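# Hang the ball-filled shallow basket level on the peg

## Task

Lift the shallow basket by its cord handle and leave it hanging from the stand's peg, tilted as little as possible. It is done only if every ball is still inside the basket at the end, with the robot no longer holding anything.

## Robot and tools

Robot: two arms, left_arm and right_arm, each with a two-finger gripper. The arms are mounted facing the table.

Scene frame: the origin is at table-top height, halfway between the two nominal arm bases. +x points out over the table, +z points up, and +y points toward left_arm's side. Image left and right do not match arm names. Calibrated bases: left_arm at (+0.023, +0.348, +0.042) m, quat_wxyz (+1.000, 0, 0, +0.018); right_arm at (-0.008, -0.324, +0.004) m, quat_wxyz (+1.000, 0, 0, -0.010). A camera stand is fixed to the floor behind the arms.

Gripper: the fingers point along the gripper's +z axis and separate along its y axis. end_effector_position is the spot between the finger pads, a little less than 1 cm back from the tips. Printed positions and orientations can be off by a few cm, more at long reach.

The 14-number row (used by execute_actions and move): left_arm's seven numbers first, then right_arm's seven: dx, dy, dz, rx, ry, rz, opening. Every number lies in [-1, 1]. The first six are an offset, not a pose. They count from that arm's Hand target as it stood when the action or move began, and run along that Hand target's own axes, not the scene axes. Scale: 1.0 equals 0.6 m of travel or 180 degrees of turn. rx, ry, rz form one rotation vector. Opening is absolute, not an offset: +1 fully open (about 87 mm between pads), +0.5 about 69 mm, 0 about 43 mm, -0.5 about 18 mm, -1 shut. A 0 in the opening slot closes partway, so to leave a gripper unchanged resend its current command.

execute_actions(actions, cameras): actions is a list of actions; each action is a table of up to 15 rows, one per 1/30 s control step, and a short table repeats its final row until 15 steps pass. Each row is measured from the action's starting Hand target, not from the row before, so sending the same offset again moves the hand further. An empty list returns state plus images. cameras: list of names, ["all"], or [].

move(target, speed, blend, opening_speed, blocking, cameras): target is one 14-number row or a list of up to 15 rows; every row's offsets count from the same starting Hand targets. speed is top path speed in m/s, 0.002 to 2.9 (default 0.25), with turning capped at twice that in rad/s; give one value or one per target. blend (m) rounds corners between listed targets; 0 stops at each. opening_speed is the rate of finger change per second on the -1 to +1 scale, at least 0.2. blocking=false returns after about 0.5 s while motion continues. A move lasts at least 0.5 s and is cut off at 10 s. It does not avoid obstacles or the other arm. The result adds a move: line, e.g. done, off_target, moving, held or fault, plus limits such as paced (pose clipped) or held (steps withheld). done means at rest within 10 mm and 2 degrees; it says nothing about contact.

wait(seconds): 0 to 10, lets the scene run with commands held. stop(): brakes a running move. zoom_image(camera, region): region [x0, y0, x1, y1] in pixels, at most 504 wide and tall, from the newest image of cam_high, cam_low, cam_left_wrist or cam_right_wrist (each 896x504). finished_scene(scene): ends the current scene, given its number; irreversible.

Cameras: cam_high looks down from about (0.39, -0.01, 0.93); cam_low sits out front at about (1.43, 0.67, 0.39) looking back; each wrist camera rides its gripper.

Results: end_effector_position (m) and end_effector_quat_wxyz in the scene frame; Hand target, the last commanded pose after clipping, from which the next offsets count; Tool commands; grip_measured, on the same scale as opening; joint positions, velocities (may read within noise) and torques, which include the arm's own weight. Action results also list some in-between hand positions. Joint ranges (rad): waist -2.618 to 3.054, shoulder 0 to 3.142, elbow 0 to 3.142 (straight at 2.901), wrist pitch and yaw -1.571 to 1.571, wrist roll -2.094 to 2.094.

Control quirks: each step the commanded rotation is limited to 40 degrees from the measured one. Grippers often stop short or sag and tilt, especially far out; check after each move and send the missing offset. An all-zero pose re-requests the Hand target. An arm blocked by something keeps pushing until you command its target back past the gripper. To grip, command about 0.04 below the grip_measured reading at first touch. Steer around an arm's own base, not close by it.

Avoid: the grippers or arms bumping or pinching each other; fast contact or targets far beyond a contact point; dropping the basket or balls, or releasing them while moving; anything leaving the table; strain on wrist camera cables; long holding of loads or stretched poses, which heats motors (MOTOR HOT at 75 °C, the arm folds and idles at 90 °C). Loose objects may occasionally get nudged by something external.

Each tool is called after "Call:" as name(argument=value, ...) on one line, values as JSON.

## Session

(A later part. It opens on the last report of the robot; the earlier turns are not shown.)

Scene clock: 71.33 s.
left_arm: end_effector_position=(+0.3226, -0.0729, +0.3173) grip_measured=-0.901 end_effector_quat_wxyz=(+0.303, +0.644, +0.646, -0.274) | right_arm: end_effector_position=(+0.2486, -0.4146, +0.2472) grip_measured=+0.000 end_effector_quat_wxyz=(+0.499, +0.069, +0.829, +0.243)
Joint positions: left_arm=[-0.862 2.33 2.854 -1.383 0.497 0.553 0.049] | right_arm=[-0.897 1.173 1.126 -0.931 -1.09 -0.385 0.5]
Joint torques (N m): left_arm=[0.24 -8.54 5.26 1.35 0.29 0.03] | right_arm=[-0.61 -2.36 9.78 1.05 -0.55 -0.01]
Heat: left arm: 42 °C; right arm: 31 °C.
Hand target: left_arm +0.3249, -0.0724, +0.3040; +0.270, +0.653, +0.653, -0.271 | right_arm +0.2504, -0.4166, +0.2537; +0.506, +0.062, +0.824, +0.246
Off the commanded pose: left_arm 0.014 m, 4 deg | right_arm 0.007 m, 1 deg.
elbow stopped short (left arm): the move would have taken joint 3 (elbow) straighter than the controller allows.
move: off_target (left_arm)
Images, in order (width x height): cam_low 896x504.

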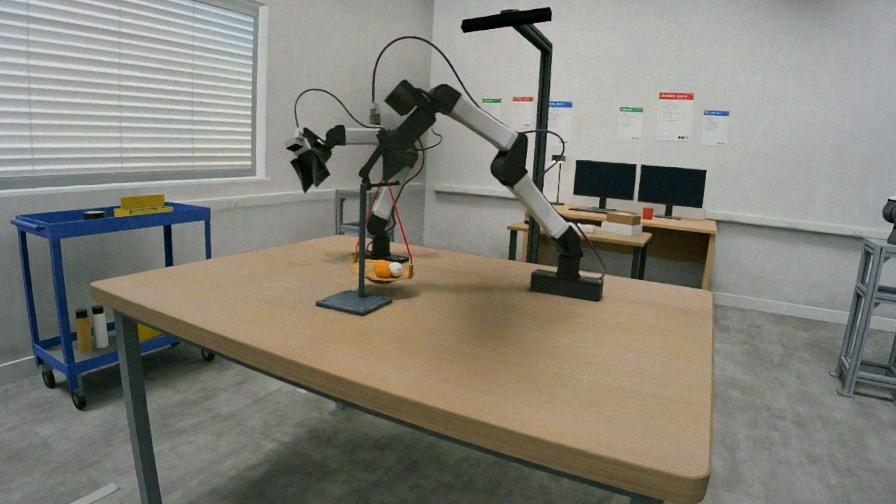

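Call:
move(target=[0.013,0,0.0077,0,0,0,-1,0,0,0,0,0,0,0], speed=0.03, cameras=["cam_low"])

Call:
zoom_image(camera="cam_low", region=[370, 170, 410, 200])

Call:
zoom_image(camera="cam_low", region=[330, 160, 430, 290])

Scene clock: 72.40 s.
left_arm: end_effector_position=(+0.3224, -0.0729, +0.3173) grip_measured=-0.901 end_effector_quat_wxyz=(+0.304, +0.649, +0.641, -0.274) | right_arm: end_effector_position=(+0.2486, -0.4146, +0.2472) grip_measured=+0.000 end_effector_quat_wxyz=(+0.499, +0.069, +0.829, +0.243)
Joint positions: left_arm=[-0.862 2.33 2.854 -1.385 0.5 0.567 0.049] | right_arm=[-0.897 1.173 1.126 -0.931 -1.09 -0.385 0.5]
Joint torques (N m): left_arm=[0.47 -8.39 3.73 1.29 0.31 -0.02] | right_arm=[-0.61 -2.37 9.78 1.04 -0.55 -0.01]
Heat: left arm: 42 °C; right arm: 31 °C.
Hand target: left_arm +0.3248, -0.0702, +0.2953; +0.270, +0.653, +0.653, -0.271 | right_arm +0.2504, -0.4166, +0.2537; +0.506, +0.062, +0.824, +0.246
Off the commanded pose: left_arm 0.022 m, 4 deg | right_arm 0.007 m, 1 deg.
move: off_target (left_arm)
Images, in order (width x height): cam_low 896x504.

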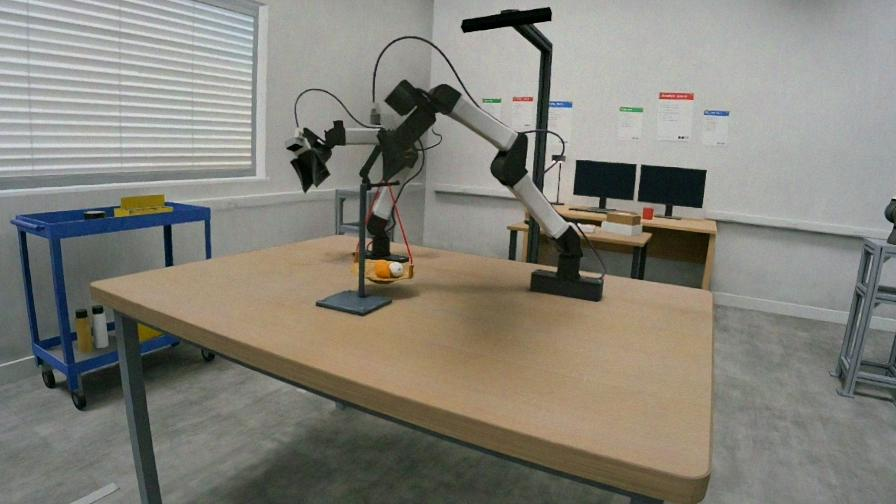

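Scaled by 12.600 from the camera's 896x504 image, which has a finer 1280x720 frame.

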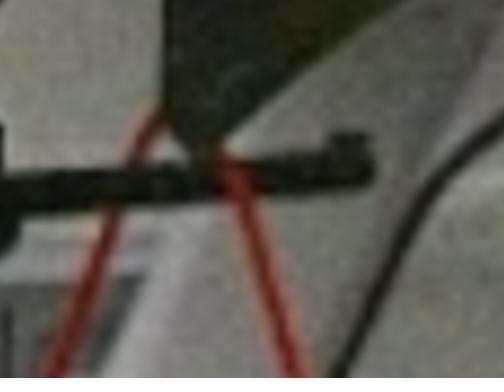

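Scaled by 3.877 from the camera's 896x504 image, which has a finer 1280x720 frame.

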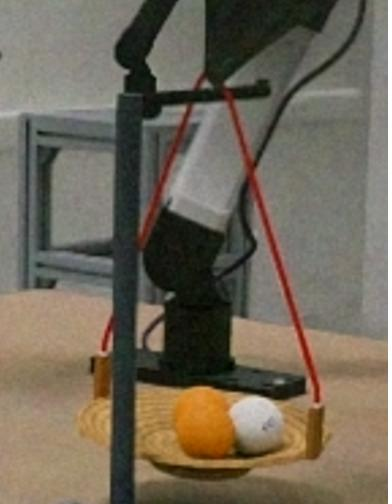

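Call:
move(target=[-0.0295,-0.0033,-0.0248,0,0,0,-1,0,0,0,0,0,0,0], speed=0.03)

Call:
move(target=[0,0,0,0,0,0,-0.6,0,0,0,0,0,0,0], opening_speed=0.2, cameras=["cam_low"])

Call:
zoom_image(camera="cam_low", region=[370, 170, 410, 200])

Call:
zoom_image(camera="cam_low", region=[330, 160, 430, 290])

Scene clock: 73.70 s.
left_arm: end_effector_position=(+0.3221, -0.0731, +0.3171) grip_measured=-0.901 end_effector_quat_wxyz=(+0.303, +0.647, +0.643, -0.275) | right_arm: end_effector_position=(+0.2486, -0.4146, +0.2472) grip_measured=+0.000 end_effector_quat_wxyz=(+0.499, +0.069, +0.829, +0.243)
Joint positions: left_arm=[-0.862 2.33 2.853 -1.384 0.501 0.562 0.049] | right_arm=[-0.897 1.173 1.126 -0.931 -1.09 -0.385 0.5]
Joint torques (N m): left_arm=[0.06 -10.55 5.35 1.49 0.2 -0.33] | right_arm=[-0.61 -2.39 9.8 1.04 -0.55 -0.02]
Heat: left arm: 41 °C; right arm: 32 °C.
Hand target: left_arm +0.3229, -0.0722, +0.3183; +0.270, +0.653, +0.653, -0.271 | right_arm +0.2504, -0.4166, +0.2537; +0.506, +0.062, +0.824, +0.246
Off the commanded pose: left_arm 0.002 m, 4 deg | right_arm 0.007 m, 1 deg.
elbow stopped short (left arm): the move would have taken joint 3 (elbow) straighter than the controller allows.
move: off_target (left_arm)

Scene clock: 75.90 s.
left_arm: end_effector_position=(+0.3220, -0.0731, +0.3171) grip_measured=-0.600 end_effector_quat_wxyz=(+0.303, +0.647, +0.644, -0.275) | right_arm: end_effector_position=(+0.2486, -0.4146, +0.2472) grip_measured=+0.000 end_effector_quat_wxyz=(+0.499, +0.069, +0.829, +0.243)
Joint positions: left_arm=[-0.862 2.33 2.853 -1.384 0.501 0.559 0.2] | right_arm=[-0.897 1.173 1.126 -0.931 -1.09 -0.385 0.5]
Joint torques (N m): left_arm=[0.28 -10.5 5.3 1.47 0.23 -0.29] | right_arm=[-0.59 -2.35 9.8 1.04 -0.55 -0.01]
Heat: left arm: 41 °C; right arm: 32 °C.
Hand target: left_arm +0.3229, -0.0722, +0.3183; +0.270, +0.653, +0.653, -0.271 | right_arm +0.2504, -0.4166, +0.2537; +0.506, +0.062, +0.824, +0.246
Off the commanded pose: left_arm 0.002 m, 4 deg | right_arm 0.007 m, 1 deg.
elbow stopped short (left arm): the move would have taken joint 3 (elbow) straighter than the controller allows.
move: off_target (left_arm)
Images, in order (width x height): cam_low 896x504.

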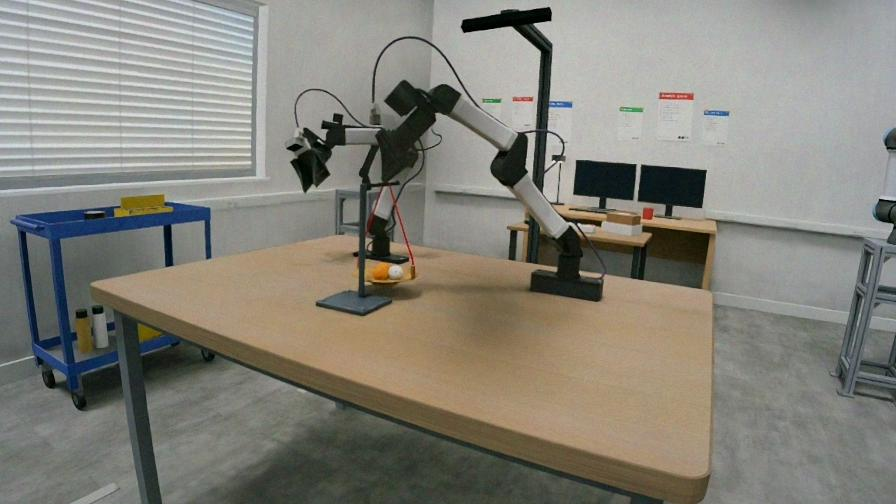

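Scaled by 12.600 from the camera's 896x504 image, which has a finer 1280x720 frame.

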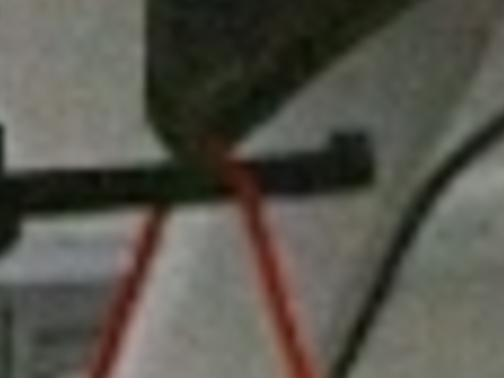

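Scaled by 3.877 from the camera's 896x504 image, which has a finer 1280x720 frame.

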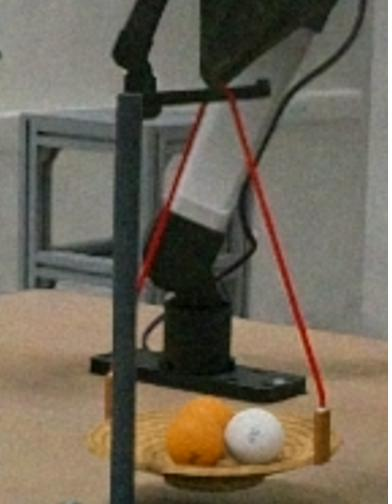

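Call:
move(target=[[0,0,0,0,0,0,-0.2,0,0,0,0,0,0,0],[-0.02,0,-0.2,0,0,0,-0.2,0,0,0,0,0,0,0]], speed=0.08, opening_speed=0.25)

Call:
wait(seconds=1, cameras=["cam_high","cam_low"])

Call:
zoom_image(camera="cam_low", region=[330, 160, 430, 290])

Call:
zoom_image(camera="cam_high", region=[410, 270, 540, 400])

Scene clock: 79.93 s.
left_arm: end_effector_position=(+0.3298, -0.0027, +0.3898) grip_measured=-0.200 end_effector_quat_wxyz=(+0.357, +0.607, +0.649, -0.286) | right_arm: end_effector_position=(+0.2486, -0.4146, +0.2472) grip_measured=+0.000 end_effector_quat_wxyz=(+0.499, +0.069, +0.829, +0.243)
Joint positions: left_arm=[-0.719 2.16 2.853 -1.463 0.584 0.568 0.4] | right_arm=[-0.897 1.173 1.126 -0.931 -1.09 -0.385 0.5]
Joint torques (N m): left_arm=[0.32 -12.23 4.79 1.61 0.39 0.01] | right_arm=[-0.61 -2.37 9.81 1.04 -0.56 -0.01]
Heat: left arm: 41 °C; right arm: 32 °C.
Hand target: left_arm +0.3230, +0.0042, +0.4115; +0.270, +0.653, +0.653, -0.271 | right_arm +0.2504, -0.4166, +0.2537; +0.506, +0.062, +0.824, +0.246
Off the commanded pose: left_arm 0.024 m, 11 deg | right_arm 0.007 m, 1 deg.
elbow stopped short (left arm): the move would have taken joint 3 (elbow) straighter than the controller allows.
move: off_target (left_arm)

Scene clock: 80.93 s.
left_arm: end_effector_position=(+0.3297, -0.0027, +0.3898) grip_measured=-0.200 end_effector_quat_wxyz=(+0.357, +0.608, +0.649, -0.286) | right_arm: end_effector_position=(+0.2486, -0.4146, +0.2472) grip_measured=+0.000 end_effector_quat_wxyz=(+0.499, +0.069, +0.829, +0.243)
Joint positions: left_arm=[-0.719 2.16 2.853 -1.463 0.584 0.568 0.4] | right_arm=[-0.897 1.173 1.126 -0.931 -1.09 -0.385 0.5]
Joint torques (N m): left_arm=[0.34 -12.25 4.85 1.6 0.37 -0.02] | right_arm=[-0.61 -2.4 9.8 1.04 -0.55 -0.02]
Heat: left arm: 41 °C; right arm: 32 °C.
Hand target: left_arm +0.3230, +0.0042, +0.4115; +0.270, +0.653, +0.653, -0.271 | right_arm +0.2504, -0.4166, +0.2537; +0.506, +0.062, +0.824, +0.246
Tool commands: left_gripper/opening=-0.2 right_gripper/opening=+0.0
Off the commanded pose: left_arm 0.024 m, 11 deg | right_arm 0.007 m, 1 deg.
wait: 1.00 s; at rest by 0.17 s
Images, in order (width x height): cam_high 896x504, cam_low 896x504.

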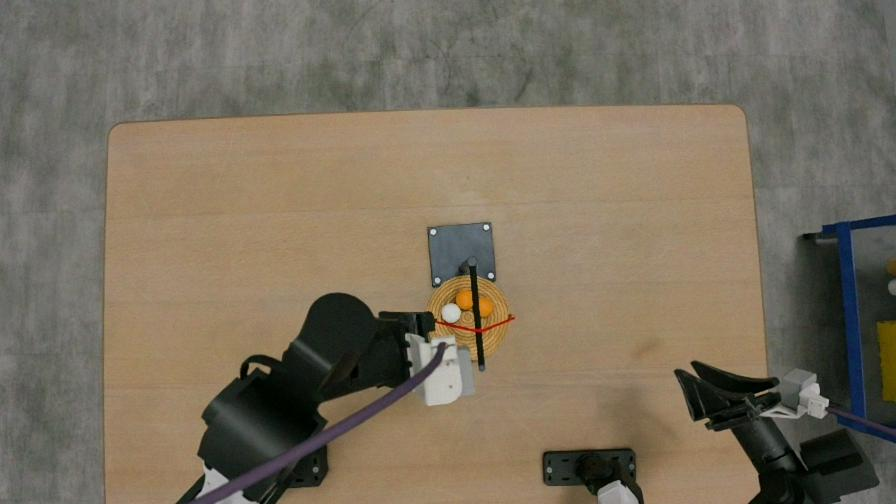

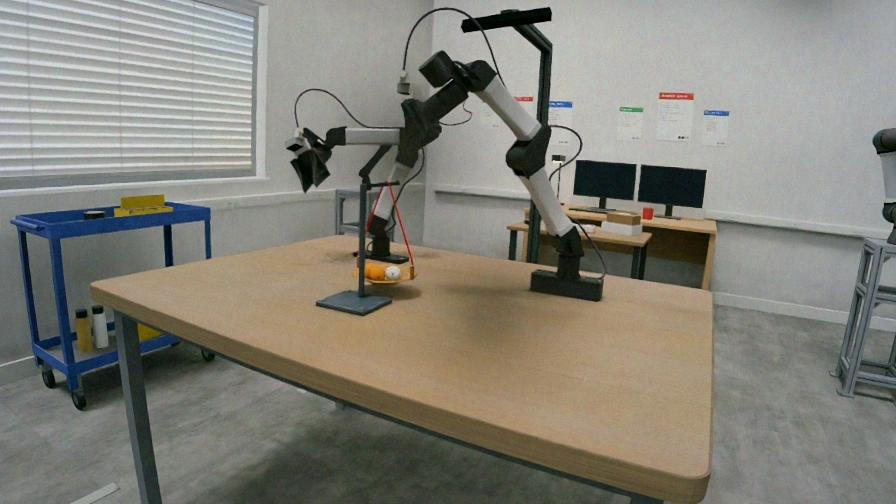

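Scaled by 3.877 from the camera's 896x504 image, which has a finer 1280x720 frame.

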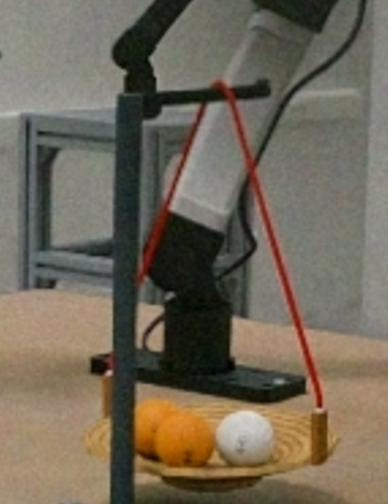

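Scaled by 3.877 from the camera's 896x504 image, which has a finer 1280x720 frame.

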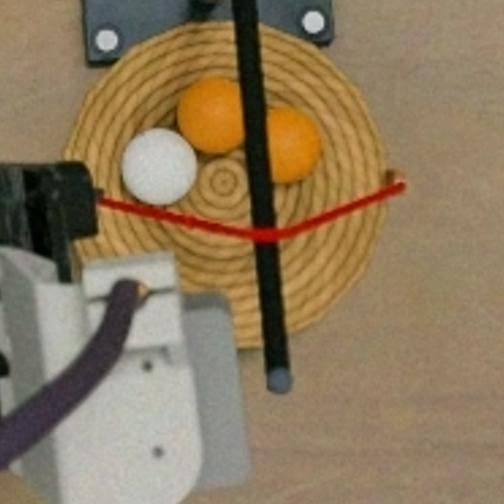

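Call:
zoom_image(camera="cam_low", region=[350, 245, 420, 290])

Scaled by 7.200 from the camera's 896x504 image, which has a finer 1280x720 frame.

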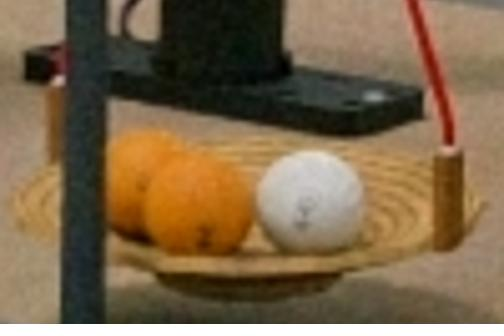

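Call:
finished_scene(scene=2)

The scene is finished: the task was done.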